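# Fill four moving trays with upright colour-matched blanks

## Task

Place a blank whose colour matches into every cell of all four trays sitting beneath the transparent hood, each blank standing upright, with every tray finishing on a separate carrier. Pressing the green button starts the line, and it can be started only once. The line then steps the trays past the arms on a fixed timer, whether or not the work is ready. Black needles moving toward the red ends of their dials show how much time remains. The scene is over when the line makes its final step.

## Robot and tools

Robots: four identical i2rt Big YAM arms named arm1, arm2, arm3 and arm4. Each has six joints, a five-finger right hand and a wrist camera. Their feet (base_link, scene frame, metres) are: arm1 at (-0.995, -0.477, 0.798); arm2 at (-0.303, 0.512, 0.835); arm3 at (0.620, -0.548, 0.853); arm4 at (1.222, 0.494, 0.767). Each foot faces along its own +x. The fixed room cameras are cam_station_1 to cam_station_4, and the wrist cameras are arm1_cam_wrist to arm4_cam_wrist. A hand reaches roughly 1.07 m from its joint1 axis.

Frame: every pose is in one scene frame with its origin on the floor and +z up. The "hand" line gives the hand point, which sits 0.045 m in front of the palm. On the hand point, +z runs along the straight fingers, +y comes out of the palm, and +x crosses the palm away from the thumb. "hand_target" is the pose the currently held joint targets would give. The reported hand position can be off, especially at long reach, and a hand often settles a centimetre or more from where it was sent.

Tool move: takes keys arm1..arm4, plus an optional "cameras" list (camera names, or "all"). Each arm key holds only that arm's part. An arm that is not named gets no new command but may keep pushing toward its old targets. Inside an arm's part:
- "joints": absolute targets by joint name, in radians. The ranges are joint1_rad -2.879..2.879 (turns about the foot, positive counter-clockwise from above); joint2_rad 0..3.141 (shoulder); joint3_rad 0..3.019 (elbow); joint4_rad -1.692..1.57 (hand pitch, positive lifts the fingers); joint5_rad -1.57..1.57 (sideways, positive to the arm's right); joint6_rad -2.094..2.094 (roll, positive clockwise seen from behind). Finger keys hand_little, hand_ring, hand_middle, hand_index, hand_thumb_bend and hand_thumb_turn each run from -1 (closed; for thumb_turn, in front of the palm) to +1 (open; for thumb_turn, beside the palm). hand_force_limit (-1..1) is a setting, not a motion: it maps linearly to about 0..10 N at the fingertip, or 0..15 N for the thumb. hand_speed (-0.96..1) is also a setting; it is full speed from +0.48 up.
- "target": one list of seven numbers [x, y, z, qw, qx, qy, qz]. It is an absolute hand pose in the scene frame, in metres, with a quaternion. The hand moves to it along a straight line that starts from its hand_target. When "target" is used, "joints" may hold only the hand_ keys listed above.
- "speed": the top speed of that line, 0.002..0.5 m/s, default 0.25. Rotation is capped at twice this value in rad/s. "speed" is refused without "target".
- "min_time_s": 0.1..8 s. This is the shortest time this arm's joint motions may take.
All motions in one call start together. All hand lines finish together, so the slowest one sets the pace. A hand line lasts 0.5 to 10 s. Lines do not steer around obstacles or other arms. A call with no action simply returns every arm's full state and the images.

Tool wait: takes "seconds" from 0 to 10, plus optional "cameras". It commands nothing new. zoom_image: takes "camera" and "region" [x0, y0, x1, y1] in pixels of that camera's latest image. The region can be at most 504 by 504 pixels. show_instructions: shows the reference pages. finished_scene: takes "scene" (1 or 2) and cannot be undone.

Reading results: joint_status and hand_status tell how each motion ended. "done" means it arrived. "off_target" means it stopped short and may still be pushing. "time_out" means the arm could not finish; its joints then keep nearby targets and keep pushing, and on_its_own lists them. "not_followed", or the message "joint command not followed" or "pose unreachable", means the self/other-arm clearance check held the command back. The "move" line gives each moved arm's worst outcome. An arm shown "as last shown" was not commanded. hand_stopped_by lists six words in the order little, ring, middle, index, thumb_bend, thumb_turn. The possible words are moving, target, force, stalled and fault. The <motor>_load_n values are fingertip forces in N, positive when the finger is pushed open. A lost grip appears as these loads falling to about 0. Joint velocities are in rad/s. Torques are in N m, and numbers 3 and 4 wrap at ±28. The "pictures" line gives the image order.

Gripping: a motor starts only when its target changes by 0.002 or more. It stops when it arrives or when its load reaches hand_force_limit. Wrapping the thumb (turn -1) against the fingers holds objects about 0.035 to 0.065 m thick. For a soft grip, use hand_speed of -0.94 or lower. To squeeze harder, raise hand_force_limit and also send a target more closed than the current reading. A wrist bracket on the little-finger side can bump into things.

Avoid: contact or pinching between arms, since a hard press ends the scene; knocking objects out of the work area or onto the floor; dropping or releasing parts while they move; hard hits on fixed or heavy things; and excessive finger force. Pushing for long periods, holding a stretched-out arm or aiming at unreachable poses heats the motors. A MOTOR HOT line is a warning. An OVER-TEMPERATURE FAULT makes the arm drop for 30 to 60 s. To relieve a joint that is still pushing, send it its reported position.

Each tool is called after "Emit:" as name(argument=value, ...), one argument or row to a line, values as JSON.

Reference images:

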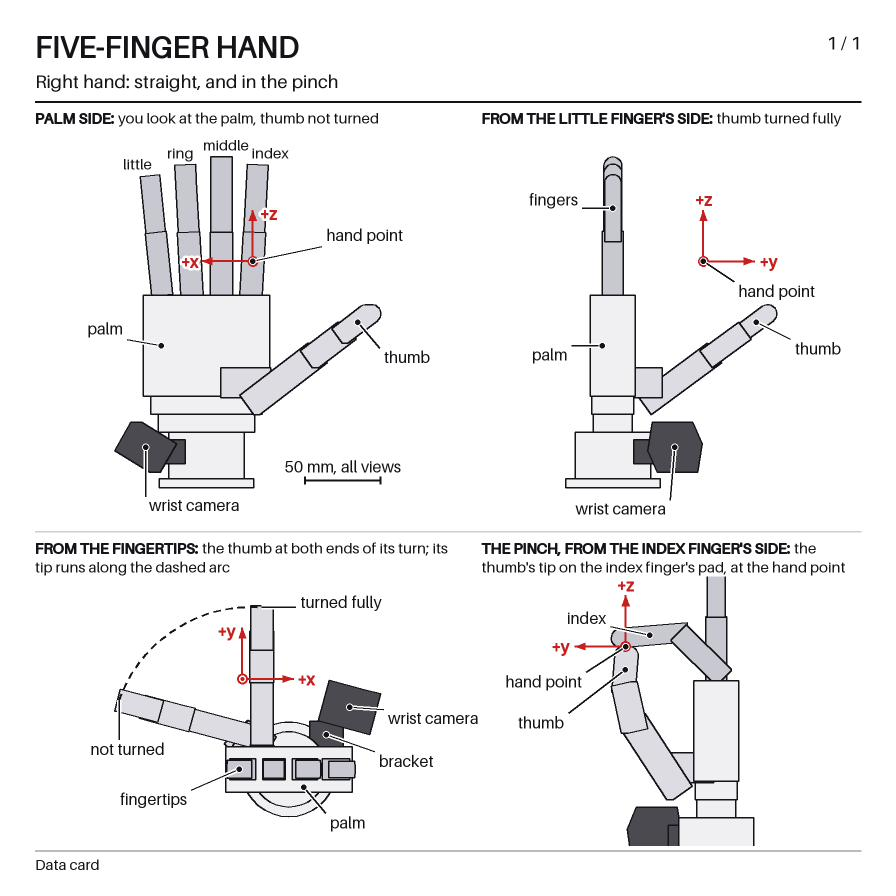

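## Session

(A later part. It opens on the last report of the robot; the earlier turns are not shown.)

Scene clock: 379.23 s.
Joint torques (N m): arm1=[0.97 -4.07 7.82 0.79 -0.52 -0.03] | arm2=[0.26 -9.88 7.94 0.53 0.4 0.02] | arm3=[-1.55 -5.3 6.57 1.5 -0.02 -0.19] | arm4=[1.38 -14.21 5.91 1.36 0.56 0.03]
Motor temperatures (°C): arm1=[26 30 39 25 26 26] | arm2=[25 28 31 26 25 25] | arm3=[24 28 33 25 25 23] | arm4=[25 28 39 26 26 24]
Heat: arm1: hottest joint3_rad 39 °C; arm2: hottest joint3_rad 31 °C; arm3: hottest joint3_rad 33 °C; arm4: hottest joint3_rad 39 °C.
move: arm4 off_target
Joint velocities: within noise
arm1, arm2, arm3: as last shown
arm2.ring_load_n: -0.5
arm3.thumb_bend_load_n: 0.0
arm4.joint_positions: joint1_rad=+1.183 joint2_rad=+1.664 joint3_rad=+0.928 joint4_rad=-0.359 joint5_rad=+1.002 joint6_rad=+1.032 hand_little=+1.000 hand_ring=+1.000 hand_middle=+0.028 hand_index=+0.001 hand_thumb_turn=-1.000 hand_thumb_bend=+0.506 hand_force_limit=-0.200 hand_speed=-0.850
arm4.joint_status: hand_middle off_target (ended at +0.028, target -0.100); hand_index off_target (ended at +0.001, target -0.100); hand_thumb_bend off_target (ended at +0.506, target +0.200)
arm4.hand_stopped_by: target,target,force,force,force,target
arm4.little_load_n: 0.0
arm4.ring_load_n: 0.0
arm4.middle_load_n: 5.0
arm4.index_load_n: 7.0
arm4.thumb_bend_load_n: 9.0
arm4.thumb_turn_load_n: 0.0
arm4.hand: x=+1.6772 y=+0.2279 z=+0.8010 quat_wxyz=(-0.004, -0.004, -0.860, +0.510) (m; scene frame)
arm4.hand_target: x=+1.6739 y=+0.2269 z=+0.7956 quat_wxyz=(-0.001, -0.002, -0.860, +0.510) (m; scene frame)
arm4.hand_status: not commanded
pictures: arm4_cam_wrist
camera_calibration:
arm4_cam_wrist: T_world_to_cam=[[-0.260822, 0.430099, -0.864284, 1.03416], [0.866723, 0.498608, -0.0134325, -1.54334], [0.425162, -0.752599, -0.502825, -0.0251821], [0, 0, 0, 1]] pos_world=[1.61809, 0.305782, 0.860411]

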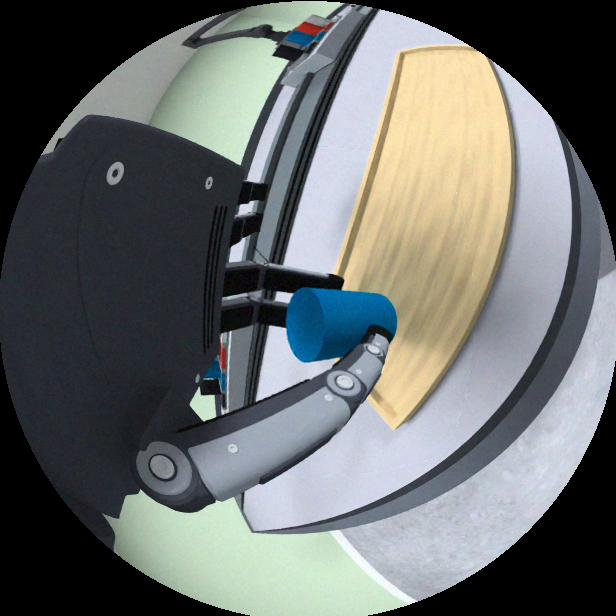

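Emit:
move(
  arm4={"target": [1.674, 0.227, 0.945, 0, 0, -0.8599, 0.5105], "speed": 0.15},
)

Emit:
move(
  arm4={"target": [1.50, 0.18, 0.97, 0, 0, -0.866, 0.5], "speed": 0.15},
  cameras=["arm4_cam_wrist"],
)

Emit:
move(
  arm4={"target": [1.32, 0.10, 0.97, 0, 0, -0.866, 0.5], "speed": 0.15},
)

Emit:
move(
  arm4={"target": [1.24, 0.06, 0.97, 0, 0, -0.866, 0.5], "speed": 0.15},
  cameras=["cam_station_4", "arm4_cam_wrist", "cam_station_3"],
)

Scene clock: 381.47 s.
Joint torques (N m): arm1=[0.97 -4.13 7.8 0.79 -0.53 -0.03] | arm2=[0.32 -9.82 7.94 0.54 0.4 0.02] | arm3=[-1.55 -5.3 6.56 1.5 -0.02 -0.19] | arm4=[2.55 -13.98 13.18 0.06 0.59 0.13]
Motor temperatures (°C): arm1=[26 30 39 25 26 26] | arm2=[25 28 31 26 25 25] | arm3=[24 28 32 25 25 24] | arm4=[25 28 39 26 26 24]
Heat: arm1: hottest joint3_rad 39 °C; arm2: hottest joint3_rad 31 °C; arm3: hottest joint3_rad 32 °C; arm4: hottest joint3_rad 39 °C.
move: arm4 off_target
Joint velocities: within noise
arm1, arm2: as last shown
arm2.ring_load_n: 0.0
arm3.joint_positions: joint1_rad=-0.072 joint2_rad=+1.105 joint3_rad=+0.543 joint4_rad=+0.034 joint5_rad=+0.018 joint6_rad=+0.055 hand_little=+1.000 hand_ring=+1.000 hand_middle=+0.800 hand_index=+0.800 hand_thumb_turn=-1.000 hand_thumb_bend=+0.750 hand_force_limit=-0.200 hand_speed=+0.000
arm3.joint_status: not commanded
arm3.hand_stopped_by: target,target,target,target,target,target
arm3.little_load_n: 0.0
arm3.ring_load_n: -0.5
arm3.middle_load_n: -0.5
arm3.index_load_n: 0.0
arm3.thumb_bend_load_n: 0.0
arm3.thumb_turn_load_n: 0.0
arm3.hand: x=+0.5729 y=-0.1125 z=+0.9680 quat_wxyz=(-0.504, +0.864, -0.010, -0.012) (m; scene frame)
arm3.hand_target: x=+0.5781 y=-0.1180 z=+0.9656 quat_wxyz=(-0.500, +0.866, -0.006, -0.006) (m; scene frame)
arm3.hand_status: not commanded
arm4.joint_positions: joint1_rad=+1.183 joint2_rad=+1.465 joint3_rad=+1.051 joint4_rad=-0.745 joint5_rad=+1.002 joint6_rad=+1.028 hand_little=+1.000 hand_ring=+1.000 hand_middle=+0.028 hand_index=+0.001 hand_thumb_turn=-1.000 hand_thumb_bend=+0.506 hand_force_limit=-0.200 hand_speed=-0.850
arm4.joint_status: not commanded
arm4.hand_stopped_by: target,target,force,force,force,target
arm4.little_load_n: 0.0
arm4.ring_load_n: 0.0
arm4.middle_load_n: 4.5
arm4.index_load_n: 6.5
arm4.thumb_bend_load_n: 10.0
arm4.thumb_turn_load_n: 0.0
arm4.hand: x=+1.6549 y=+0.2342 z=+0.9105 quat_wxyz=(+0.024, +0.013, -0.864, +0.502) (m; scene frame)
arm4.hand_target: x=+1.6750 y=+0.2270 z=+0.9459 quat_wxyz=(-0.004, -0.004, -0.860, +0.511) (m; scene frame)
arm4.hand_status: off_target (0.040 m and 3.3 deg from the pose sent, 0.144 m and 0.7 deg at the start)
pictures: none

Scene clock: 383.63 s.
Joint torques (N m): arm1=[0.97 -4.07 7.8 0.8 -0.53 -0.03] | arm2=[0.26 -9.88 7.94 0.54 0.4 0.01] | arm3=[-1.55 -5.3 6.56 1.48 -0.02 -0.19] | arm4=[1.14 -8.29 8.62 2.18 0.2 -0.02]
Motor temperatures (°C): arm1=[26 30 39 25 26 26] | arm2=[25 28 31 26 25 25] | arm3=[24 28 32 25 25 24] | arm4=[25 28 39 26 26 24]
Heat: arm1: hottest joint3_rad 39 °C; arm2: hottest joint3_rad 31 °C; arm3: hottest joint3_rad 32 °C; arm4: hottest joint3_rad 39 °C.
move: arm4 done
Joint velocities: within noise
arm1, arm2, arm3: as last shown
arm2.ring_load_n: -0.5
arm3.ring_load_n: 0.0
arm3.middle_load_n: 0.0
arm4.joint_positions: joint1_rad=+0.860 joint2_rad=+1.031 joint3_rad=+0.799 joint4_rad=-0.600 joint5_rad=+0.789 joint6_rad=+0.638 hand_little=+1.000 hand_ring=+1.000 hand_middle=+0.028 hand_index=+0.001 hand_thumb_turn=-1.000 hand_thumb_bend=+0.506 hand_force_limit=-0.200 hand_speed=-0.850
arm4.joint_status: not commanded
arm4.hand_stopped_by: target,target,force,force,force,target
arm4.little_load_n: 0.0
arm4.ring_load_n: 0.0
arm4.middle_load_n: 4.5
arm4.index_load_n: 7.0
arm4.thumb_bend_load_n: 9.5
arm4.thumb_turn_load_n: 0.0
arm4.hand: x=+1.5007 y=+0.1838 z=+0.9621 quat_wxyz=(+0.009, +0.003, -0.872, +0.489) (m; scene frame)
arm4.hand_target: x=+1.5012 y=+0.1817 z=+0.9689 quat_wxyz=(-0.001, +0.000, -0.868, +0.497) (m; scene frame)
arm4.hand_status: done (0.009 m and 1.8 deg from the pose sent, 0.175 m and 3.2 deg at the start)
pictures: arm4_cam_wrist
camera_calibration:
arm4_cam_wrist: T_world_to_cam=[[-0.284834, 0.471447, -0.83463, 1.14624], [0.866561, 0.498876, -0.0139379, -1.36561], [0.409806, -0.727228, -0.550634, 0.162086], [0, 0, 0, 1]] pos_world=[1.44345, 0.258749, 1.02691]

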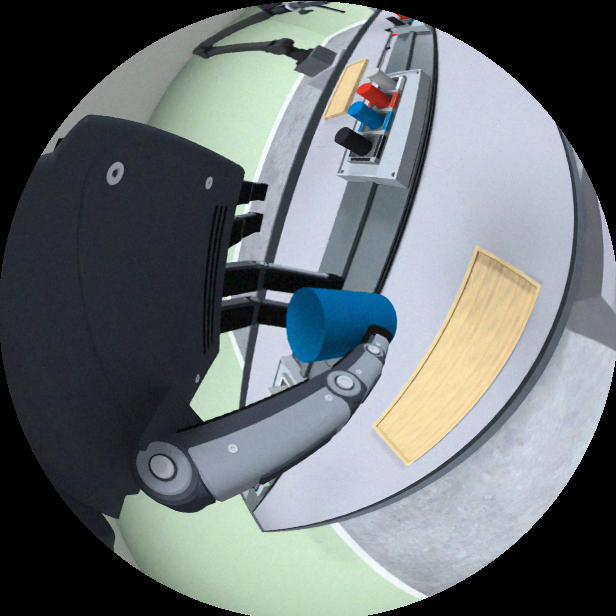

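Scene clock: 385.83 s.
Joint torques (N m): arm1=[0.91 -4.07 7.82 0.8 -0.53 -0.03] | arm2=[0.26 -9.88 7.94 0.55 0.4 0.02] | arm3=[-1.55 -5.3 6.56 1.5 -0.02 -0.19] | arm4=[1.67 -5.25 8.91 2.69 -0.18 0.01]
Motor temperatures (°C): arm1=[26 30 39 25 26 26] | arm2=[25 28 31 26 25 25] | arm3=[24 28 32 25 25 24] | arm4=[25 28 39 26 26 24]
Heat: arm1: hottest joint3_rad 39 °C; arm2: hottest joint3_rad 31 °C; arm3: hottest joint3_rad 32 °C; arm4: hottest joint3_rad 39 °C.
move: arm4 off_target
Joint velocities: within noise
arm1, arm2, arm3: as last shown
arm2.ring_load_n: 0.0
arm4.joint_positions: joint1_rad=+0.166 joint2_rad=+0.860 joint3_rad=+0.675 joint4_rad=-0.391 joint5_rad=+0.223 joint6_rad=+0.156 hand_little=+1.000 hand_ring=+1.000 hand_middle=+0.028 hand_index=+0.001 hand_thumb_turn=-1.000 hand_thumb_bend=+0.506 hand_force_limit=-0.200 hand_speed=-0.850
arm4.joint_status: not commanded
arm4.hand_stopped_by: target,target,force,force,force,target
arm4.little_load_n: 0.0
arm4.ring_load_n: 0.0
arm4.middle_load_n: 4.5
arm4.index_load_n: 7.0
arm4.thumb_bend_load_n: 10.0
arm4.thumb_turn_load_n: 0.0
arm4.hand: x=+1.3237 y=+0.1066 z=+0.9641 quat_wxyz=(-0.005, -0.004, -0.875, +0.484) (m; scene frame)
arm4.hand_target: x=+1.3230 y=+0.1020 z=+0.9702 quat_wxyz=(-0.007, -0.001, -0.868, +0.497) (m; scene frame)
arm4.hand_status: off_target (0.010 m and 2.3 deg from the pose sent, 0.199 m and 1.8 deg at the start)
pictures: none

Scene clock: 387.27 s.
Joint torques (N m): arm1=[0.97 -4.07 7.8 0.8 -0.53 -0.03] | arm2=[0.32 -9.88 7.94 0.54 0.4 0.02] | arm3=[-1.55 -5.3 6.56 1.5 -0.02 -0.19] | arm4=[1.32 -5.42 12.12 2.86 -0.26 0.01]
Motor temperatures (°C): arm1=[26 30 39 25 26 26] | arm2=[25 28 31 26 25 25] | arm3=[24 28 32 25 25 24] | arm4=[25 28 39 26 26 24]
Heat: arm1: hottest joint3_rad 39 °C; arm2: hottest joint3_rad 31 °C; arm3: hottest joint3_rad 32 °C; arm4: hottest joint3_rad 39 °C.
move: arm4 off_target
Joint velocities: within noise
arm1, arm2, arm3: as last shown
arm4.joint_positions: joint1_rad=-0.143 joint2_rad=+0.949 joint3_rad=+0.675 joint4_rad=-0.319 joint5_rad=-0.019 joint6_rad=-0.006 hand_little=+1.000 hand_ring=+1.000 hand_middle=+0.028 hand_index=+0.001 hand_thumb_turn=-1.000 hand_thumb_bend=+0.506 hand_force_limit=-0.200 hand_speed=-0.850
arm4.joint_status: not commanded
arm4.hand_stopped_by: target,target,force,force,force,target
arm4.little_load_n: 0.0
arm4.ring_load_n: 0.0
arm4.middle_load_n: 4.5
arm4.index_load_n: 7.0
arm4.thumb_bend_load_n: 9.5
arm4.thumb_turn_load_n: 0.0
arm4.hand: x=+1.2393 y=+0.0802 z=+0.9414 quat_wxyz=(+0.001, -0.010, -0.883, +0.469) (m; scene frame)
arm4.hand_target: x=+1.2369 y=+0.0620 z=+0.9699 quat_wxyz=(+0.004, -0.005, -0.866, +0.500) (m; scene frame)
arm4.hand_status: off_target (0.035 m and 4.2 deg from the pose sent, 0.096 m and 2.3 deg at the start)
pictures: arm4_cam_wrist, cam_station_3, cam_station_4
camera_calibration:
arm4_cam_wrist: T_world_to_cam=[[-0.256392, 0.512928, -0.819248, 1.05035], [0.873623, 0.485638, 0.0306465, -1.13737], [0.413577, -0.707856, -0.57262, 0.196943], [0, 0, 0, 1]] pos_world=[1.18149, 0.153006, 1.00812]

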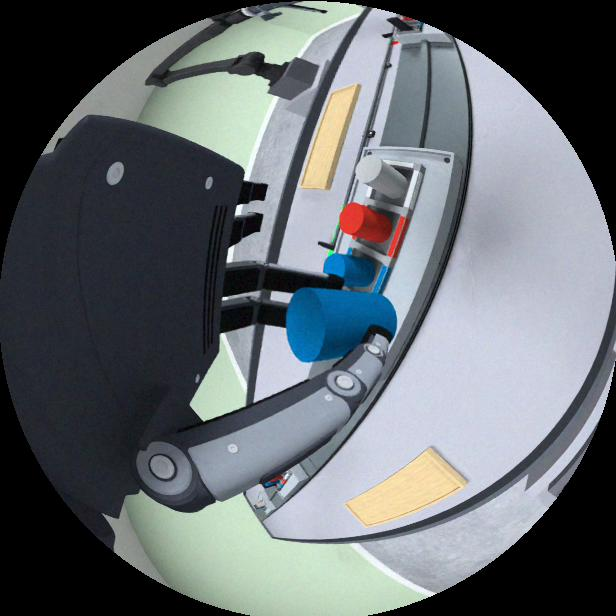

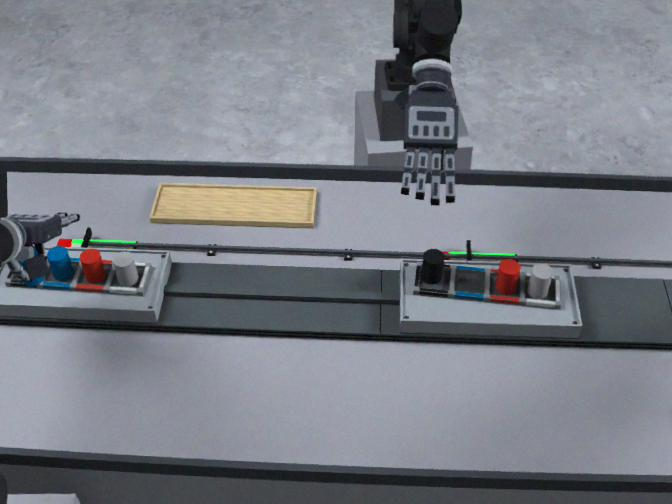

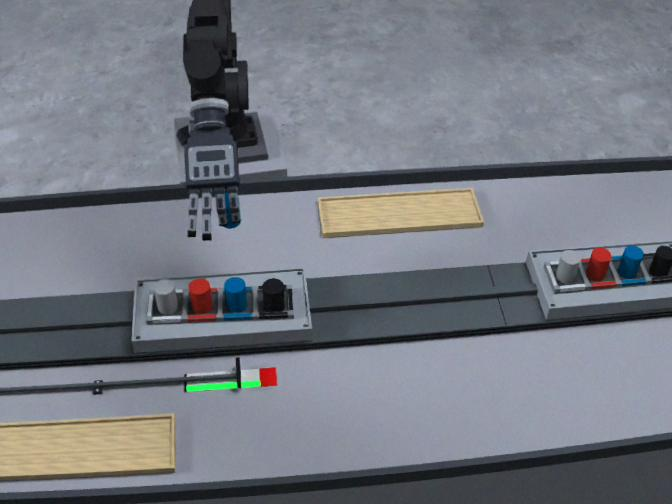

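Emit:
wait(
  seconds=10,
  cameras=[],
)

Emit:
wait(
  seconds=10,
  cameras=["cam_station_4"],
)

Emit:
wait(
  seconds=3.3,
  cameras=["cam_station_4"],
)

Emit:
zoom_image(
  camera="cam_station_4",
  region=[200, 260, 260, 320],
)

Scene clock: 397.50 s.
Joint torques (N m): arm1=[0.91 -4.13 7.8 0.8 -0.53 -0.03] | arm2=[0.32 -9.88 7.94 0.54 0.4 0.02] | arm3=[-1.49 -5.3 6.56 1.48 -0.02 -0.19] | arm4=[1.9 -5.01 12.42 2.54 -0.34 0.02]
Motor temperatures (°C): arm1=[26 30 39 25 26 26] | arm2=[25 28 31 26 25 25] | arm3=[24 28 32 25 25 24] | arm4=[25 28 40 26 26 24]
Heat: arm1: hottest joint3_rad 39 °C; arm2: hottest joint3_rad 31 °C; arm3: hottest joint3_rad 32 °C; arm4: hottest joint3_rad 40 °C.
Joint velocities: within noise
arm1.joint_positions: joint1_rad=-0.635 joint2_rad=+0.839 joint3_rad=+0.561 joint4_rad=-0.389 joint5_rad=-0.606 joint6_rad=-0.415 hand_little=+1.000 hand_ring=+1.000 hand_middle=+0.800 hand_index=+0.800 hand_thumb_turn=-1.000 hand_thumb_bend=+0.750 hand_force_limit=-0.200 hand_speed=+0.000
arm1.joint_status: not commanded
arm1.hand_stopped_by: target,target,target,target,target,target
arm1.little_load_n: 0.0
arm1.ring_load_n: 0.0
arm1.middle_load_n: 0.0
arm1.index_load_n: 0.0
arm1.thumb_bend_load_n: 0.0
arm1.thumb_turn_load_n: 0.0
arm1.hand: x=-0.8619 y=-0.1576 z=+0.9550 quat_wxyz=(-0.499, +0.867, -0.005, -0.006) (m; scene frame)
arm1.hand_target: x=-0.8606 y=-0.1591 z=+0.9609 quat_wxyz=(-0.501, +0.865, -0.001, -0.002) (m; scene frame)
arm1.hand_status: not commanded
arm2.joint_positions: joint1_rad=+0.879 joint2_rad=+1.283 joint3_rad=+0.812 joint4_rad=-0.176 joint5_rad=+0.627 joint6_rad=+0.423 hand_little=+1.000 hand_ring=+1.000 hand_middle=+0.800 hand_index=+0.800 hand_thumb_turn=-1.000 hand_thumb_bend=+0.750 hand_force_limit=-0.200 hand_speed=+0.000
arm2.joint_status: not commanded
arm2.hand_stopped_by: target,target,target,target,target,target
arm2.little_load_n: 0.0
arm2.ring_load_n: -0.5
arm2.middle_load_n: 0.0
arm2.index_load_n: -0.5
arm2.thumb_bend_load_n: 0.0
arm2.thumb_turn_load_n: 0.0
arm2.hand: x=-0.0099 y=+0.0942 z=+0.9770 quat_wxyz=(+0.003, +0.007, -0.863, +0.505) (m; scene frame)
arm2.hand_target: x=-0.0128 y=+0.0995 z=+0.9756 quat_wxyz=(+0.005, +0.005, -0.865, +0.502) (m; scene frame)
arm2.hand_status: not commanded
arm3.joint_positions: joint1_rad=-0.072 joint2_rad=+1.105 joint3_rad=+0.543 joint4_rad=+0.034 joint5_rad=+0.018 joint6_rad=+0.055 hand_little=+1.000 hand_ring=+1.000 hand_middle=+0.800 hand_index=+0.800 hand_thumb_turn=-1.000 hand_thumb_bend=+0.750 hand_force_limit=-0.200 hand_speed=+0.000
arm3.joint_status: not commanded
arm3.hand_stopped_by: target,target,target,target,target,target
arm3.little_load_n: 0.0
arm3.ring_load_n: 0.0
arm3.middle_load_n: 0.0
arm3.index_load_n: 0.0
arm3.thumb_bend_load_n: 0.0
arm3.thumb_turn_load_n: 0.0
arm3.hand: x=+0.5729 y=-0.1125 z=+0.9680 quat_wxyz=(-0.504, +0.864, -0.010, -0.012) (m; scene frame)
arm3.hand_target: x=+0.5781 y=-0.1180 z=+0.9656 quat_wxyz=(-0.500, +0.866, -0.006, -0.006) (m; scene frame)
arm3.hand_status: not commanded
arm4.joint_positions: joint1_rad=-0.143 joint2_rad=+0.949 joint3_rad=+0.675 joint4_rad=-0.319 joint5_rad=-0.019 joint6_rad=-0.006 hand_little=+1.000 hand_ring=+1.000 hand_middle=+0.028 hand_index=+0.001 hand_thumb_turn=-1.000 hand_thumb_bend=+0.506 hand_force_limit=-0.200 hand_speed=-0.850
arm4.joint_status: not commanded
arm4.hand_stopped_by: target,target,force,force,force,target
arm4.little_load_n: -0.5
arm4.ring_load_n: 0.0
arm4.middle_load_n: 4.5
arm4.index_load_n: 7.0
arm4.thumb_bend_load_n: 9.5
arm4.thumb_turn_load_n: 0.0
arm4.hand: x=+1.2393 y=+0.0802 z=+0.9414 quat_wxyz=(+0.001, -0.010, -0.883, +0.469) (m; scene frame)
arm4.hand_target: x=+1.2369 y=+0.0620 z=+0.9699 quat_wxyz=(+0.004, -0.005, -0.866, +0.500) (m; scene frame)
arm4.hand_status: off_target (0.035 m and 4.2 deg from the pose sent, 0.096 m and 2.3 deg at the start)
wait: 10.00 s; at rest by 0.03 s
pictures: none
No camera images: "cameras" was empty.

Scene clock: 407.50 s.
Joint torques (N m): arm1=[0.91 -4.07 7.8 0.8 -0.53 -0.03] | arm2=[0.32 -9.88 7.94 0.53 0.4 0.02] | arm3=[-1.55 -5.3 6.56 1.5 -0.02 -0.19] | arm4=[1.73 -5.01 12.26 2.84 -0.26 -0.01]
Motor temperatures (°C): arm1=[26 30 39 25 26 26] | arm2=[25 28 31 26 25 25] | arm3=[24 28 32 25 25 24] | arm4=[25 27 40 26 26 24]
Heat: arm1: hottest joint3_rad 39 °C; arm2: hottest joint3_rad 31 °C; arm3: hottest joint3_rad 32 °C; arm4: hottest joint3_rad 40 °C.
Joint velocities: within noise
arm1.joint_positions: joint1_rad=-0.635 joint2_rad=+0.839 joint3_rad=+0.561 joint4_rad=-0.389 joint5_rad=-0.606 joint6_rad=-0.415 hand_little=+1.000 hand_ring=+1.000 hand_middle=+0.800 hand_index=+0.800 hand_thumb_turn=-1.000 hand_thumb_bend=+0.750 hand_force_limit=-0.200 hand_speed=+0.000
arm1.joint_status: not commanded
arm1.hand_stopped_by: target,target,target,target,target,target
arm1.little_load_n: 0.0
arm1.ring_load_n: 0.0
arm1.middle_load_n: 0.0
arm1.index_load_n: 0.0
arm1.thumb_bend_load_n: 0.0
arm1.thumb_turn_load_n: 0.0
arm1.hand: x=-0.8619 y=-0.1576 z=+0.9550 quat_wxyz=(-0.499, +0.867, -0.005, -0.006) (m; scene frame)
arm1.hand_target: x=-0.8606 y=-0.1591 z=+0.9609 quat_wxyz=(-0.501, +0.865, -0.001, -0.002) (m; scene frame)
arm1.hand_status: not commanded
arm2.joint_positions: joint1_rad=+0.879 joint2_rad=+1.283 joint3_rad=+0.812 joint4_rad=-0.176 joint5_rad=+0.627 joint6_rad=+0.423 hand_little=+1.000 hand_ring=+1.000 hand_middle=+0.800 hand_index=+0.800 hand_thumb_turn=-1.000 hand_thumb_bend=+0.750 hand_force_limit=-0.200 hand_speed=+0.000
arm2.joint_status: not commanded
arm2.hand_stopped_by: target,target,target,target,target,target
arm2.little_load_n: 0.0
arm2.ring_load_n: 0.0
arm2.middle_load_n: 0.0
arm2.index_load_n: 0.0
arm2.thumb_bend_load_n: 0.0
arm2.thumb_turn_load_n: 0.0
arm2.hand: x=-0.0099 y=+0.0942 z=+0.9770 quat_wxyz=(+0.003, +0.007, -0.863, +0.505) (m; scene frame)
arm2.hand_target: x=-0.0128 y=+0.0995 z=+0.9756 quat_wxyz=(+0.005, +0.005, -0.865, +0.502) (m; scene frame)
arm2.hand_status: not commanded
arm3.joint_positions: joint1_rad=-0.072 joint2_rad=+1.105 joint3_rad=+0.543 joint4_rad=+0.034 joint5_rad=+0.018 joint6_rad=+0.055 hand_little=+1.000 hand_ring=+1.000 hand_middle=+0.800 hand_index=+0.800 hand_thumb_turn=-1.000 hand_thumb_bend=+0.750 hand_force_limit=-0.200 hand_speed=+0.000
arm3.joint_status: not commanded
arm3.hand_stopped_by: target,target,target,target,target,target
arm3.little_load_n: 0.0
arm3.ring_load_n: 0.0
arm3.middle_load_n: 0.0
arm3.index_load_n: 0.0
arm3.thumb_bend_load_n: 0.0
arm3.thumb_turn_load_n: 0.0
arm3.hand: x=+0.5729 y=-0.1125 z=+0.9680 quat_wxyz=(-0.504, +0.864, -0.010, -0.012) (m; scene frame)
arm3.hand_target: x=+0.5781 y=-0.1180 z=+0.9656 quat_wxyz=(-0.500, +0.866, -0.006, -0.006) (m; scene frame)
arm3.hand_status: not commanded
arm4.joint_positions: joint1_rad=-0.143 joint2_rad=+0.949 joint3_rad=+0.675 joint4_rad=-0.319 joint5_rad=-0.019 joint6_rad=-0.006 hand_little=+1.000 hand_ring=+1.000 hand_middle=+0.028 hand_index=+0.001 hand_thumb_turn=-1.000 hand_thumb_bend=+0.506 hand_force_limit=-0.200 hand_speed=-0.850
arm4.joint_status: not commanded
arm4.hand_stopped_by: target,target,force,force,force,target
arm4.little_load_n: 0.0
arm4.ring_load_n: 0.0
arm4.middle_load_n: 4.5
arm4.index_load_n: 7.0
arm4.thumb_bend_load_n: 9.5
arm4.thumb_turn_load_n: 0.0
arm4.hand: x=+1.2393 y=+0.0802 z=+0.9414 quat_wxyz=(+0.001, -0.010, -0.883, +0.469) (m; scene frame)
arm4.hand_target: x=+1.2369 y=+0.0620 z=+0.9699 quat_wxyz=(+0.004, -0.005, -0.866, +0.500) (m; scene frame)
arm4.hand_status: off_target (0.035 m and 4.2 deg from the pose sent, 0.096 m and 2.3 deg at the start)
wait: 10.00 s; at rest by 0.27 s
pictures: cam_station_4

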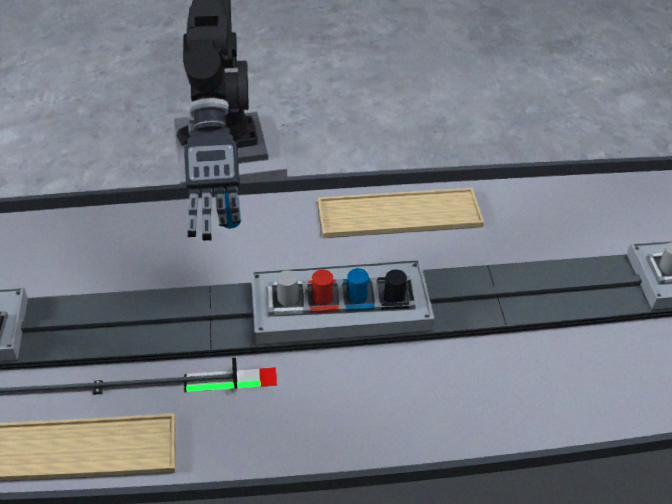

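Scene clock: 410.80 s.
Joint torques (N m): arm1=[0.91 -4.07 7.8 0.79 -0.53 -0.03] | arm2=[0.32 -9.88 7.94 0.54 0.4 0.02] | arm3=[-1.55 -5.3 6.57 1.48 -0.02 -0.19] | arm4=[0.85 -5.6 12.36 2.59 -0.24 -0.04]
Motor temperatures (°C): arm1=[26 30 39 25 26 26] | arm2=[25 28 30 26 25 25] | arm3=[24 28 32 25 25 24] | arm4=[25 27 40 26 26 24]
Heat: arm1: hottest joint3_rad 39 °C; arm2: hottest joint3_rad 30 °C; arm3: hottest joint3_rad 32 °C; arm4: hottest joint3_rad 40 °C.
Joint velocities: within noise
arm1.joint_positions: joint1_rad=-0.635 joint2_rad=+0.839 joint3_rad=+0.561 joint4_rad=-0.389 joint5_rad=-0.606 joint6_rad=-0.415 hand_little=+1.000 hand_ring=+1.000 hand_middle=+0.800 hand_index=+0.800 hand_thumb_turn=-1.000 hand_thumb_bend=+0.750 hand_force_limit=-0.200 hand_speed=+0.000
arm1.joint_status: not commanded
arm1.hand_stopped_by: target,target,target,target,target,target
arm1.little_load_n: -0.5
arm1.ring_load_n: 0.0
arm1.middle_load_n: 0.0
arm1.index_load_n: -0.5
arm1.thumb_bend_load_n: 0.0
arm1.thumb_turn_load_n: 0.0
arm1.hand: x=-0.8619 y=-0.1576 z=+0.9550 quat_wxyz=(-0.499, +0.867, -0.005, -0.006) (m; scene frame)
arm1.hand_target: x=-0.8606 y=-0.1591 z=+0.9609 quat_wxyz=(-0.501, +0.865, -0.001, -0.002) (m; scene frame)
arm1.hand_status: not commanded
arm2.joint_positions: joint1_rad=+0.879 joint2_rad=+1.283 joint3_rad=+0.812 joint4_rad=-0.176 joint5_rad=+0.627 joint6_rad=+0.423 hand_little=+1.000 hand_ring=+1.000 hand_middle=+0.800 hand_index=+0.800 hand_thumb_turn=-1.000 hand_thumb_bend=+0.750 hand_force_limit=-0.200 hand_speed=+0.000
arm2.joint_status: not commanded
arm2.hand_stopped_by: target,target,target,target,target,target
arm2.little_load_n: 0.0
arm2.ring_load_n: 0.0
arm2.middle_load_n: 0.0
arm2.index_load_n: 0.0
arm2.thumb_bend_load_n: 0.0
arm2.thumb_turn_load_n: 0.0
arm2.hand: x=-0.0099 y=+0.0942 z=+0.9770 quat_wxyz=(+0.003, +0.007, -0.863, +0.505) (m; scene frame)
arm2.hand_target: x=-0.0128 y=+0.0995 z=+0.9756 quat_wxyz=(+0.005, +0.005, -0.865, +0.502) (m; scene frame)
arm2.hand_status: not commanded
arm3.joint_positions: joint1_rad=-0.072 joint2_rad=+1.105 joint3_rad=+0.543 joint4_rad=+0.034 joint5_rad=+0.018 joint6_rad=+0.055 hand_little=+1.000 hand_ring=+1.000 hand_middle=+0.800 hand_index=+0.800 hand_thumb_turn=-1.000 hand_thumb_bend=+0.750 hand_force_limit=-0.200 hand_speed=+0.000
arm3.joint_status: not commanded
arm3.hand_stopped_by: target,target,target,target,target,target
arm3.little_load_n: 0.0
arm3.ring_load_n: 0.0
arm3.middle_load_n: 0.0
arm3.index_load_n: 0.0
arm3.thumb_bend_load_n: 0.0
arm3.thumb_turn_load_n: -0.5
arm3.hand: x=+0.5729 y=-0.1125 z=+0.9680 quat_wxyz=(-0.504, +0.864, -0.010, -0.012) (m; scene frame)
arm3.hand_target: x=+0.5781 y=-0.1180 z=+0.9656 quat_wxyz=(-0.500, +0.866, -0.006, -0.006) (m; scene frame)
arm3.hand_status: not commanded
arm4.joint_positions: joint1_rad=-0.143 joint2_rad=+0.949 joint3_rad=+0.675 joint4_rad=-0.319 joint5_rad=-0.019 joint6_rad=-0.006 hand_little=+1.000 hand_ring=+1.000 hand_middle=+0.028 hand_index=+0.001 hand_thumb_turn=-1.000 hand_thumb_bend=+0.506 hand_force_limit=-0.200 hand_speed=-0.850
arm4.joint_status: not commanded
arm4.hand_stopped_by: target,target,force,force,force,target
arm4.little_load_n: 0.0
arm4.ring_load_n: 0.0
arm4.middle_load_n: 4.5
arm4.index_load_n: 7.0
arm4.thumb_bend_load_n: 9.5
arm4.thumb_turn_load_n: 0.0
arm4.hand: x=+1.2393 y=+0.0802 z=+0.9414 quat_wxyz=(+0.001, -0.010, -0.883, +0.469) (m; scene frame)
arm4.hand_target: x=+1.2369 y=+0.0620 z=+0.9699 quat_wxyz=(+0.004, -0.005, -0.866, +0.500) (m; scene frame)
arm4.hand_status: off_target (0.035 m and 4.2 deg from the pose sent, 0.096 m and 2.3 deg at the start)
wait: 3.30 s; at rest by 0.27 s
pictures: cam_station_4

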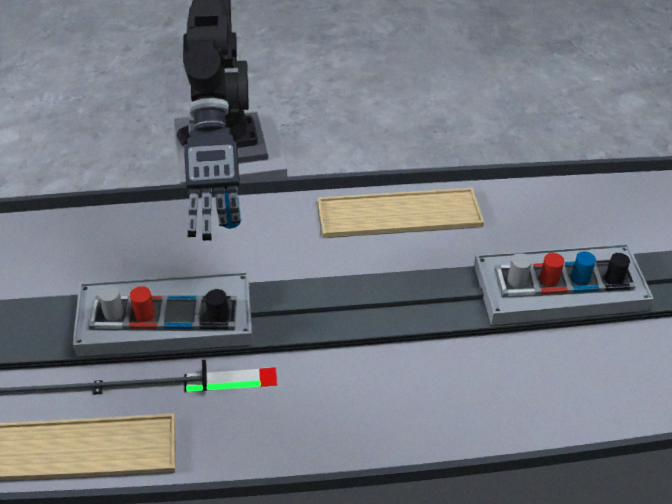

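Scaled by 8.400.

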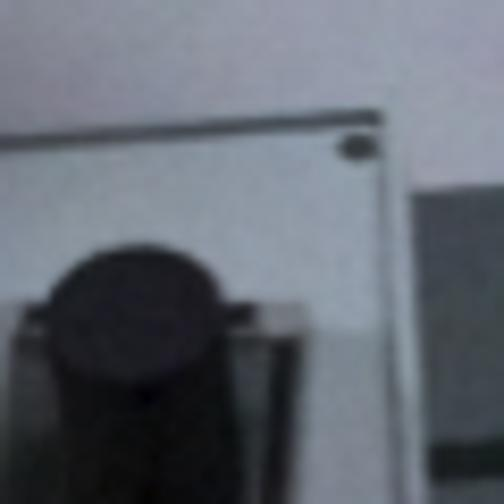

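Emit:
wait(
  seconds=3,
  cameras=["cam_station_4"],
)

Emit:
move(
  arm4={"target": [1.241, 0.01, 0.95, 0, 0, -0.8599, 0.5105], "speed": 0.1},
  cameras=["cam_station_4"],
)

Emit:
zoom_image(
  camera="cam_station_4",
  region=[200, 260, 260, 320],
)

Scene clock: 413.97 s.
Joint torques (N m): arm1=[0.97 -4.13 7.8 0.8 -0.53 -0.03] | arm2=[0.26 -9.88 7.94 0.54 0.4 0.02] | arm3=[-1.55 -5.25 6.57 1.5 -0.02 -0.19] | arm4=[0.67 -5.71 12.23 2.74 -0.27 -0.03]
Motor temperatures (°C): arm1=[26 30 39 25 26 26] | arm2=[25 28 30 26 25 25] | arm3=[24 28 32 25 25 24] | arm4=[25 27 40 26 26 24]
Heat: arm1: hottest joint3_rad 39 °C; arm2: hottest joint3_rad 30 °C; arm3: hottest joint3_rad 32 °C; arm4: hottest joint3_rad 40 °C.
Joint velocities: within noise
arm1.joint_positions: joint1_rad=-0.635 joint2_rad=+0.839 joint3_rad=+0.561 joint4_rad=-0.389 joint5_rad=-0.606 joint6_rad=-0.415 hand_little=+1.000 hand_ring=+1.000 hand_middle=+0.800 hand_index=+0.800 hand_thumb_turn=-1.000 hand_thumb_bend=+0.750 hand_force_limit=-0.200 hand_speed=+0.000
arm1.joint_status: not commanded
arm1.hand_stopped_by: target,target,target,target,target,target
arm1.little_load_n: 0.0
arm1.ring_load_n: 0.0
arm1.middle_load_n: 0.0
arm1.index_load_n: 0.0
arm1.thumb_bend_load_n: 0.0
arm1.thumb_turn_load_n: 0.0
arm1.hand: x=-0.8619 y=-0.1576 z=+0.9550 quat_wxyz=(-0.499, +0.867, -0.005, -0.006) (m; scene frame)
arm1.hand_target: x=-0.8606 y=-0.1591 z=+0.9609 quat_wxyz=(-0.501, +0.865, -0.001, -0.002) (m; scene frame)
arm1.hand_status: not commanded
arm2.joint_positions: joint1_rad=+0.879 joint2_rad=+1.283 joint3_rad=+0.812 joint4_rad=-0.176 joint5_rad=+0.627 joint6_rad=+0.423 hand_little=+1.000 hand_ring=+1.000 hand_middle=+0.800 hand_index=+0.800 hand_thumb_turn=-1.000 hand_thumb_bend=+0.750 hand_force_limit=-0.200 hand_speed=+0.000
arm2.joint_status: not commanded
arm2.hand_stopped_by: target,target,target,target,target,target
arm2.little_load_n: 0.0
arm2.ring_load_n: 0.0
arm2.middle_load_n: 0.0
arm2.index_load_n: 0.0
arm2.thumb_bend_load_n: 0.0
arm2.thumb_turn_load_n: 0.0
arm2.hand: x=-0.0099 y=+0.0942 z=+0.9770 quat_wxyz=(+0.003, +0.007, -0.863, +0.505) (m; scene frame)
arm2.hand_target: x=-0.0128 y=+0.0995 z=+0.9756 quat_wxyz=(+0.005, +0.005, -0.865, +0.502) (m; scene frame)
arm2.hand_status: not commanded
arm3.joint_positions: joint1_rad=-0.072 joint2_rad=+1.105 joint3_rad=+0.543 joint4_rad=+0.034 joint5_rad=+0.018 joint6_rad=+0.055 hand_little=+1.000 hand_ring=+1.000 hand_middle=+0.800 hand_index=+0.800 hand_thumb_turn=-1.000 hand_thumb_bend=+0.750 hand_force_limit=-0.200 hand_speed=+0.000
arm3.joint_status: not commanded
arm3.hand_stopped_by: target,target,target,target,target,target
arm3.little_load_n: 0.0
arm3.ring_load_n: 0.0
arm3.middle_load_n: 0.0
arm3.index_load_n: 0.0
arm3.thumb_bend_load_n: 0.0
arm3.thumb_turn_load_n: 0.0
arm3.hand: x=+0.5729 y=-0.1125 z=+0.9680 quat_wxyz=(-0.504, +0.864, -0.010, -0.012) (m; scene frame)
arm3.hand_target: x=+0.5781 y=-0.1180 z=+0.9656 quat_wxyz=(-0.500, +0.866, -0.006, -0.006) (m; scene frame)
arm3.hand_status: not commanded
arm4.joint_positions: joint1_rad=-0.143 joint2_rad=+0.949 joint3_rad=+0.675 joint4_rad=-0.319 joint5_rad=-0.019 joint6_rad=-0.006 hand_little=+1.000 hand_ring=+1.000 hand_middle=+0.028 hand_index=+0.001 hand_thumb_turn=-1.000 hand_thumb_bend=+0.506 hand_force_limit=-0.200 hand_speed=-0.850
arm4.joint_status: not commanded
arm4.hand_stopped_by: target,target,force,force,force,target
arm4.little_load_n: 0.0
arm4.ring_load_n: 0.0
arm4.middle_load_n: 5.0
arm4.index_load_n: 7.0
arm4.thumb_bend_load_n: 9.5
arm4.thumb_turn_load_n: 0.0
arm4.hand: x=+1.2393 y=+0.0802 z=+0.9414 quat_wxyz=(+0.001, -0.010, -0.883, +0.469) (m; scene frame)
arm4.hand_target: x=+1.2369 y=+0.0620 z=+0.9699 quat_wxyz=(+0.004, -0.005, -0.866, +0.500) (m; scene frame)
arm4.hand_status: off_target (0.035 m and 4.2 deg from the pose sent, 0.096 m and 2.3 deg at the start)
wait: 3.00 s; at rest by 0.10 s
pictures: cam_station_4

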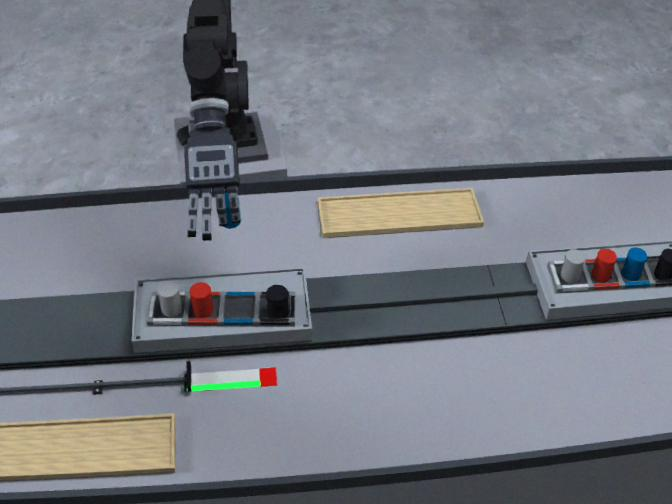

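Scene clock: 415.30 s.
Joint torques (N m): arm1=[0.97 -4.13 7.79 0.8 -0.52 -0.03] | arm2=[0.32 -9.88 7.94 0.54 0.4 0.02] | arm3=[-1.55 -5.3 6.56 1.5 -0.02 -0.19] | arm4=[2.14 -7.65 14.28 2.7 -0.23 -0.01]
Motor temperatures (°C): arm1=[26 30 39 25 26 26] | arm2=[25 28 30 26 25 25] | arm3=[24 28 32 25 25 24] | arm4=[25 27 41 26 26 24]
Heat: arm1: hottest joint3_rad 39 °C; arm2: hottest joint3_rad 30 °C; arm3: hottest joint3_rad 32 °C; arm4: hottest joint3_rad 41 °C.
move: arm4 off_target
Joint velocities: within noise
arm1, arm2, arm3: as last shown
arm3.ring_load_n: -0.5
arm3.thumb_turn_load_n: 0.5
arm4.joint_positions: joint1_rad=-0.143 joint2_rad=+1.107 joint3_rad=+0.675 joint4_rad=-0.169 joint5_rad=-0.022 joint6_rad=-0.006 hand_little=+1.000 hand_ring=+1.000 hand_middle=+0.028 hand_index=+0.001 hand_thumb_turn=-1.000 hand_thumb_bend=+0.506 hand_force_limit=-0.200 hand_speed=-0.850
arm4.joint_status: not commanded
arm4.hand_stopped_by: target,target,force,force,force,target
arm4.little_load_n: 0.0
arm4.ring_load_n: 0.0
arm4.middle_load_n: 4.5
arm4.index_load_n: 7.0
arm4.thumb_bend_load_n: 9.5
arm4.thumb_turn_load_n: 0.5
arm4.hand: x=+1.2387 y=+0.0460 z=+0.9051 quat_wxyz=(+0.000, -0.009, -0.885, +0.466) (m; scene frame)
arm4.hand_target: x=+1.2403 y=+0.0148 z=+0.9503 quat_wxyz=(+0.000, +0.000, -0.860, +0.510) (m; scene frame)
arm4.hand_status: off_target (0.058 m and 6.0 deg from the pose sent, 0.071 m and 5.5 deg at the start)
pictures: cam_station_4

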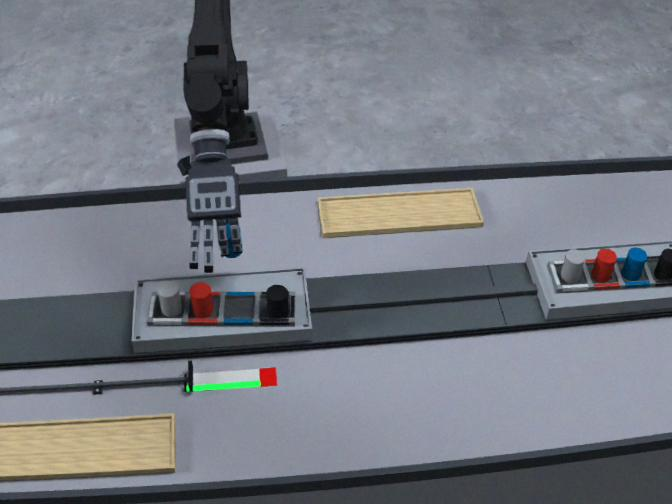

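Scaled by 8.400.

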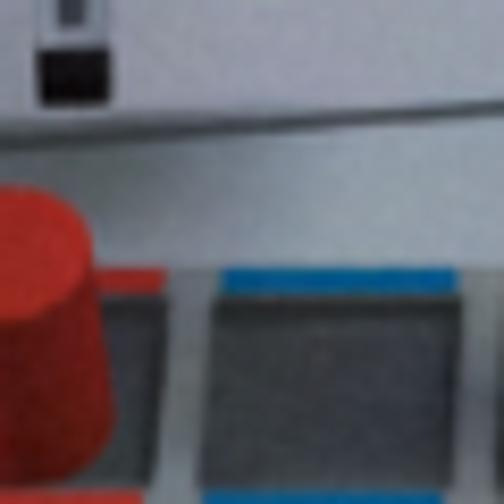

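Emit:
move(
  arm4={"target": [1.2435, -0.022, 0.94, 0, 0, -0.8599, 0.5105], "speed": 0.1},
)

Emit:
move(
  arm4={"target": [1.2450, -0.031, 0.882, 0, 0, -0.8599, 0.5105], "speed": 0.06},
  cameras=["cam_station_4"],
)

Emit:
zoom_image(
  camera="cam_station_4",
  region=[200, 270, 260, 330],
)

Scene clock: 417.00 s.
Joint torques (N m): arm1=[0.91 -4.07 7.8 0.8 -0.53 -0.03] | arm2=[0.26 -9.88 7.94 0.54 0.4 0.02] | arm3=[-1.55 -5.3 6.57 1.5 -0.02 -0.19] | arm4=[2.14 -9.58 14.16 2.84 0.03 0.05]
Motor temperatures (°C): arm1=[26 30 39 25 26 26] | arm2=[25 28 30 26 25 25] | arm3=[24 28 32 25 25 24] | arm4=[25 27 41 26 26 24]
Heat: arm1: hottest joint3_rad 39 °C; arm2: hottest joint3_rad 30 °C; arm3: hottest joint3_rad 32 °C; arm4: hottest joint3_rad 41 °C.
move: arm4 off_target
Joint velocities: within noise
arm1, arm2, arm3: as last shown
arm1.little_load_n: -0.5
arm3.ring_load_n: 0.0
arm3.thumb_turn_load_n: 0.0
arm4.joint_positions: joint1_rad=-0.135 joint2_rad=+1.212 joint3_rad=+0.727 joint4_rad=-0.113 joint5_rad=-0.022 joint6_rad=-0.006 hand_little=+1.000 hand_ring=+1.000 hand_middle=+0.028 hand_index=+0.001 hand_thumb_turn=-1.000 hand_thumb_bend=+0.506 hand_force_limit=-0.200 hand_speed=-0.850
arm4.joint_status: not commanded
arm4.hand_stopped_by: target,target,force,force,force,target
arm4.little_load_n: 0.0
arm4.ring_load_n: 0.0
arm4.middle_load_n: 4.5
arm4.index_load_n: 7.0
arm4.thumb_bend_load_n: 10.0
arm4.thumb_turn_load_n: 0.0
arm4.hand: x=+1.2412 y=+0.0153 z=+0.8971 quat_wxyz=(-0.002, -0.006, -0.884, +0.467) (m; scene frame)
arm4.hand_target: x=+1.2430 y=-0.0175 z=+0.9406 quat_wxyz=(+0.000, +0.000, -0.860, +0.511) (m; scene frame)
arm4.hand_status: off_target (0.057 m and 5.7 deg from the pose sent, 0.077 m and 6.0 deg at the start)
pictures: none

Scene clock: 418.73 s.
Joint torques (N m): arm1=[0.91 -4.13 7.8 0.8 -0.53 -0.03] | arm2=[0.32 -9.82 7.94 0.54 0.4 0.02] | arm3=[-1.55 -5.3 6.56 1.5 -0.02 -0.19] | arm4=[2.02 -10.87 8.7 2.95 0.05 0.06]
Motor temperatures (°C): arm1=[26 30 39 25 26 26] | arm2=[25 28 30 26 25 25] | arm3=[24 28 32 25 25 24] | arm4=[25 27 41 26 26 24]
Heat: arm1: hottest joint3_rad 39 °C; arm2: hottest joint3_rad 30 °C; arm3: hottest joint3_rad 32 °C; arm4: hottest joint3_rad 41 °C.
move: arm4 off_target
Joint velocities: within noise
arm1, arm2, arm3: as last shown
arm1.little_load_n: 0.0
arm1.thumb_bend_load_n: 0.5
arm3.thumb_bend_load_n: 0.5
arm4.joint_positions: joint1_rad=-0.130 joint2_rad=+1.344 joint3_rad=+0.727 joint4_rad=+0.078 joint5_rad=-0.018 joint6_rad=-0.006 hand_little=+1.000 hand_ring=+1.000 hand_middle=+0.028 hand_index=+0.001 hand_thumb_turn=-1.000 hand_thumb_bend=+0.506 hand_force_limit=-0.200 hand_speed=-0.850
arm4.joint_status: not commanded
arm4.hand_stopped_by: target,target,force,force,force,target
arm4.little_load_n: 0.0
arm4.ring_load_n: 0.0
arm4.middle_load_n: 5.0
arm4.index_load_n: 7.0
arm4.thumb_bend_load_n: 10.0
arm4.thumb_turn_load_n: 0.0
arm4.hand: x=+1.2416 y=-0.0204 z=+0.8714 quat_wxyz=(-0.001, -0.004, -0.870, +0.493) (m; scene frame)
arm4.hand_target: x=+1.2444 y=-0.0305 z=+0.8814 quat_wxyz=(+0.000, -0.001, -0.860, +0.510) (m; scene frame)
arm4.hand_status: off_target (0.015 m and 2.3 deg from the pose sent, 0.049 m and 5.7 deg at the start)
pictures: cam_station_4

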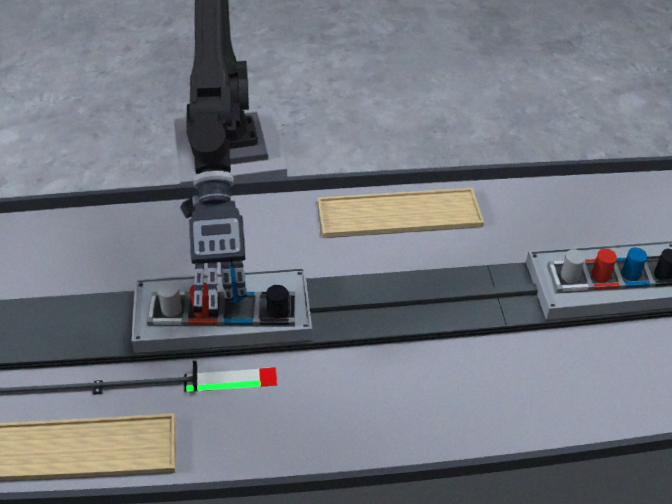

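Scaled by 8.400.

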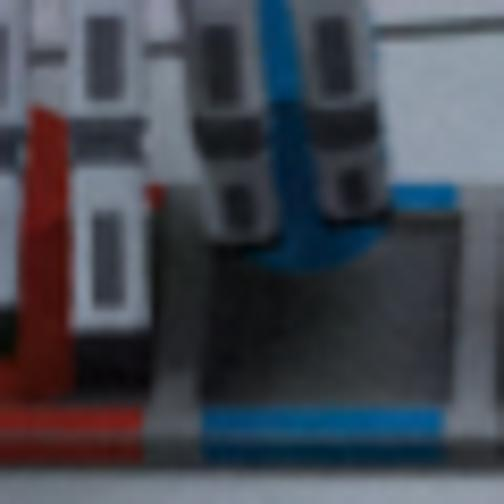

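Emit:
move(
  arm4={"target": [1.2458, -0.0320, 0.860, 0, 0, -0.8599, 0.5105], "speed": 0.03},
  cameras=["cam_station_4"],
)

Emit:
zoom_image(
  camera="cam_station_4",
  region=[200, 270, 260, 330],
)

Scene clock: 420.70 s.
Joint torques (N m): arm1=[0.97 -4.07 7.8 0.8 -0.53 -0.03] | arm2=[0.32 -9.88 7.94 0.54 0.4 0.02] | arm3=[-1.55 -5.3 6.56 1.5 -0.02 -0.19] | arm4=[2.02 -11.46 7.38 2.89 0.03 0.07]
Motor temperatures (°C): arm1=[26 30 39 25 26 26] | arm2=[25 28 30 26 25 25] | arm3=[24 28 32 25 25 24] | arm4=[25 27 41 26 26 24]
Heat: arm1: hottest joint3_rad 39 °C; arm2: hottest joint3_rad 30 °C; arm3: hottest joint3_rad 32 °C; arm4: hottest joint3_rad 41 °C.
move: arm4 done
Joint velocities: within noise
arm1, arm2, arm3: as last shown
arm1.index_load_n: -0.5
arm1.thumb_bend_load_n: 0.0
arm3.thumb_bend_load_n: 0.0
arm4.joint_positions: joint1_rad=-0.127 joint2_rad=+1.390 joint3_rad=+0.718 joint4_rad=+0.149 joint5_rad=-0.016 joint6_rad=-0.006 hand_little=+1.000 hand_ring=+1.000 hand_middle=+0.028 hand_index=+0.001 hand_thumb_turn=-1.000 hand_thumb_bend=+0.506 hand_force_limit=-0.200 hand_speed=-0.850
arm4.joint_status: not commanded
arm4.hand_stopped_by: target,target,force,force,force,target
arm4.little_load_n: 0.0
arm4.ring_load_n: 0.0
arm4.middle_load_n: 4.5
arm4.index_load_n: 7.0
arm4.thumb_bend_load_n: 9.5
arm4.thumb_turn_load_n: 0.5
arm4.hand: x=+1.2427 y=-0.0282 z=+0.8581 quat_wxyz=(+0.000, -0.003, -0.866, +0.500) (m; scene frame)
arm4.hand_target: x=+1.2457 y=-0.0320 z=+0.8603 quat_wxyz=(+0.000, +0.000, -0.860, +0.510) (m; scene frame)
arm4.hand_status: done (0.005 m and 1.4 deg from the pose sent, 0.017 m and 2.3 deg at the start)
pictures: cam_station_4

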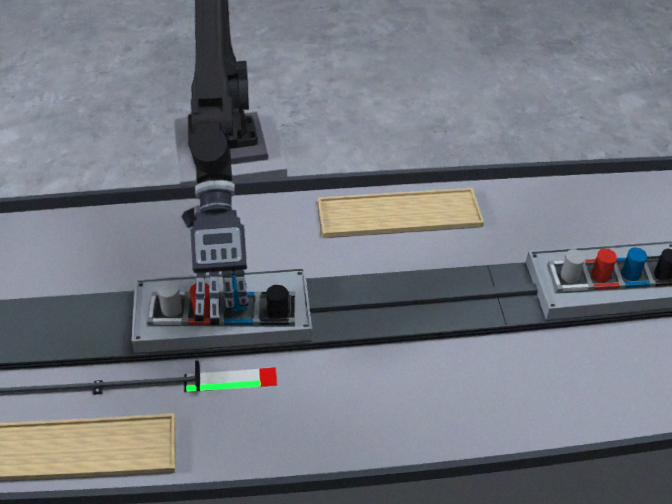

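Scaled by 8.400.

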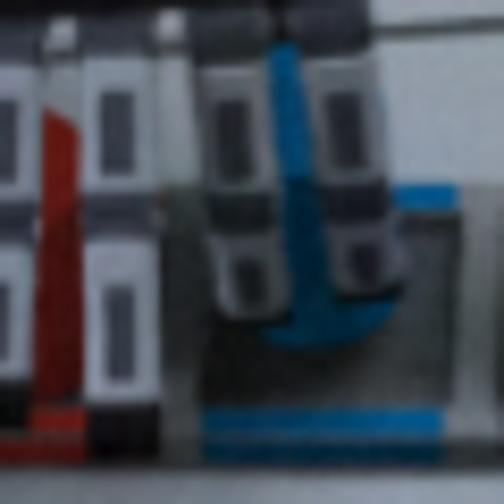

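Emit:
move(
  arm4={"target": [1.2453, -0.0312, 0.8462, 0, 0, -0.8599, 0.5105], "speed": 0.03},
  cameras=["cam_station_4"],
)

Emit:
zoom_image(
  camera="cam_station_4",
  region=[200, 270, 260, 330],
)

Scene clock: 422.13 s.
Joint torques (N m): arm1=[0.97 -4.07 7.8 0.79 -0.53 -0.03] | arm2=[0.32 -9.88 7.95 0.54 0.4 0.02] | arm3=[-1.55 -5.3 6.56 1.5 -0.02 -0.19] | arm4=[2.37 -10.75 7.17 2.91 0 0.11]
Motor temperatures (°C): arm1=[26 30 39 25 26 26] | arm2=[25 28 30 26 25 25] | arm3=[24 28 32 25 25 24] | arm4=[25 27 40 26 26 24]
Heat: arm1: hottest joint3_rad 39 °C; arm2: hottest joint3_rad 30 °C; arm3: hottest joint3_rad 32 °C; arm4: hottest joint3_rad 40 °C.
move: arm4 done
Joint velocities: within noise
arm1, arm2, arm3: as last shown
arm2.middle_load_n: -0.5
arm3.middle_load_n: -0.5
arm4.joint_positions: joint1_rad=-0.127 joint2_rad=+1.417 joint3_rad=+0.698 joint4_rad=+0.198 joint5_rad=-0.016 joint6_rad=-0.006 hand_little=+1.000 hand_ring=+1.000 hand_middle=+0.028 hand_index=+0.001 hand_thumb_turn=-1.000 hand_thumb_bend=+0.506 hand_force_limit=-0.200 hand_speed=-0.850
arm4.joint_status: not commanded
arm4.hand_stopped_by: target,target,force,force,force,target
arm4.little_load_n: 0.0
arm4.ring_load_n: -0.5
arm4.middle_load_n: 5.0
arm4.index_load_n: 7.0
arm4.thumb_bend_load_n: 9.5
arm4.thumb_turn_load_n: 0.5
arm4.hand: x=+1.2428 y=-0.0275 z=+0.8443 quat_wxyz=(+0.000, -0.003, -0.866, +0.501) (m; scene frame)
arm4.hand_target: x=+1.2453 y=-0.0310 z=+0.8464 quat_wxyz=(+0.000, +0.000, -0.860, +0.511) (m; scene frame)
arm4.hand_status: done (0.005 m and 1.4 deg from the pose sent, 0.013 m and 1.4 deg at the start)
pictures: cam_station_4

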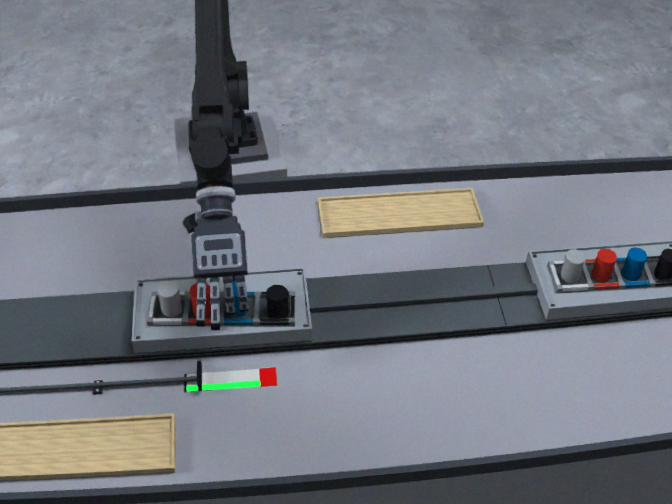

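Scaled by 8.400.

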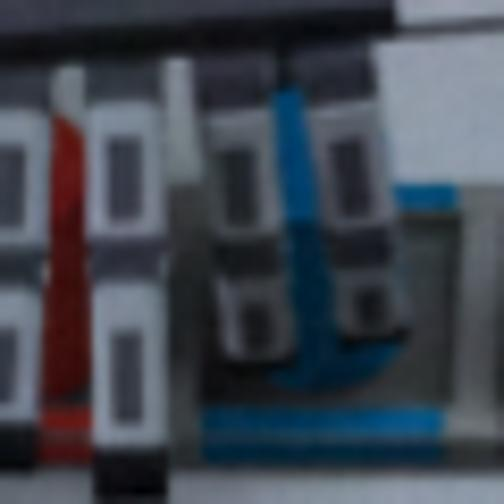

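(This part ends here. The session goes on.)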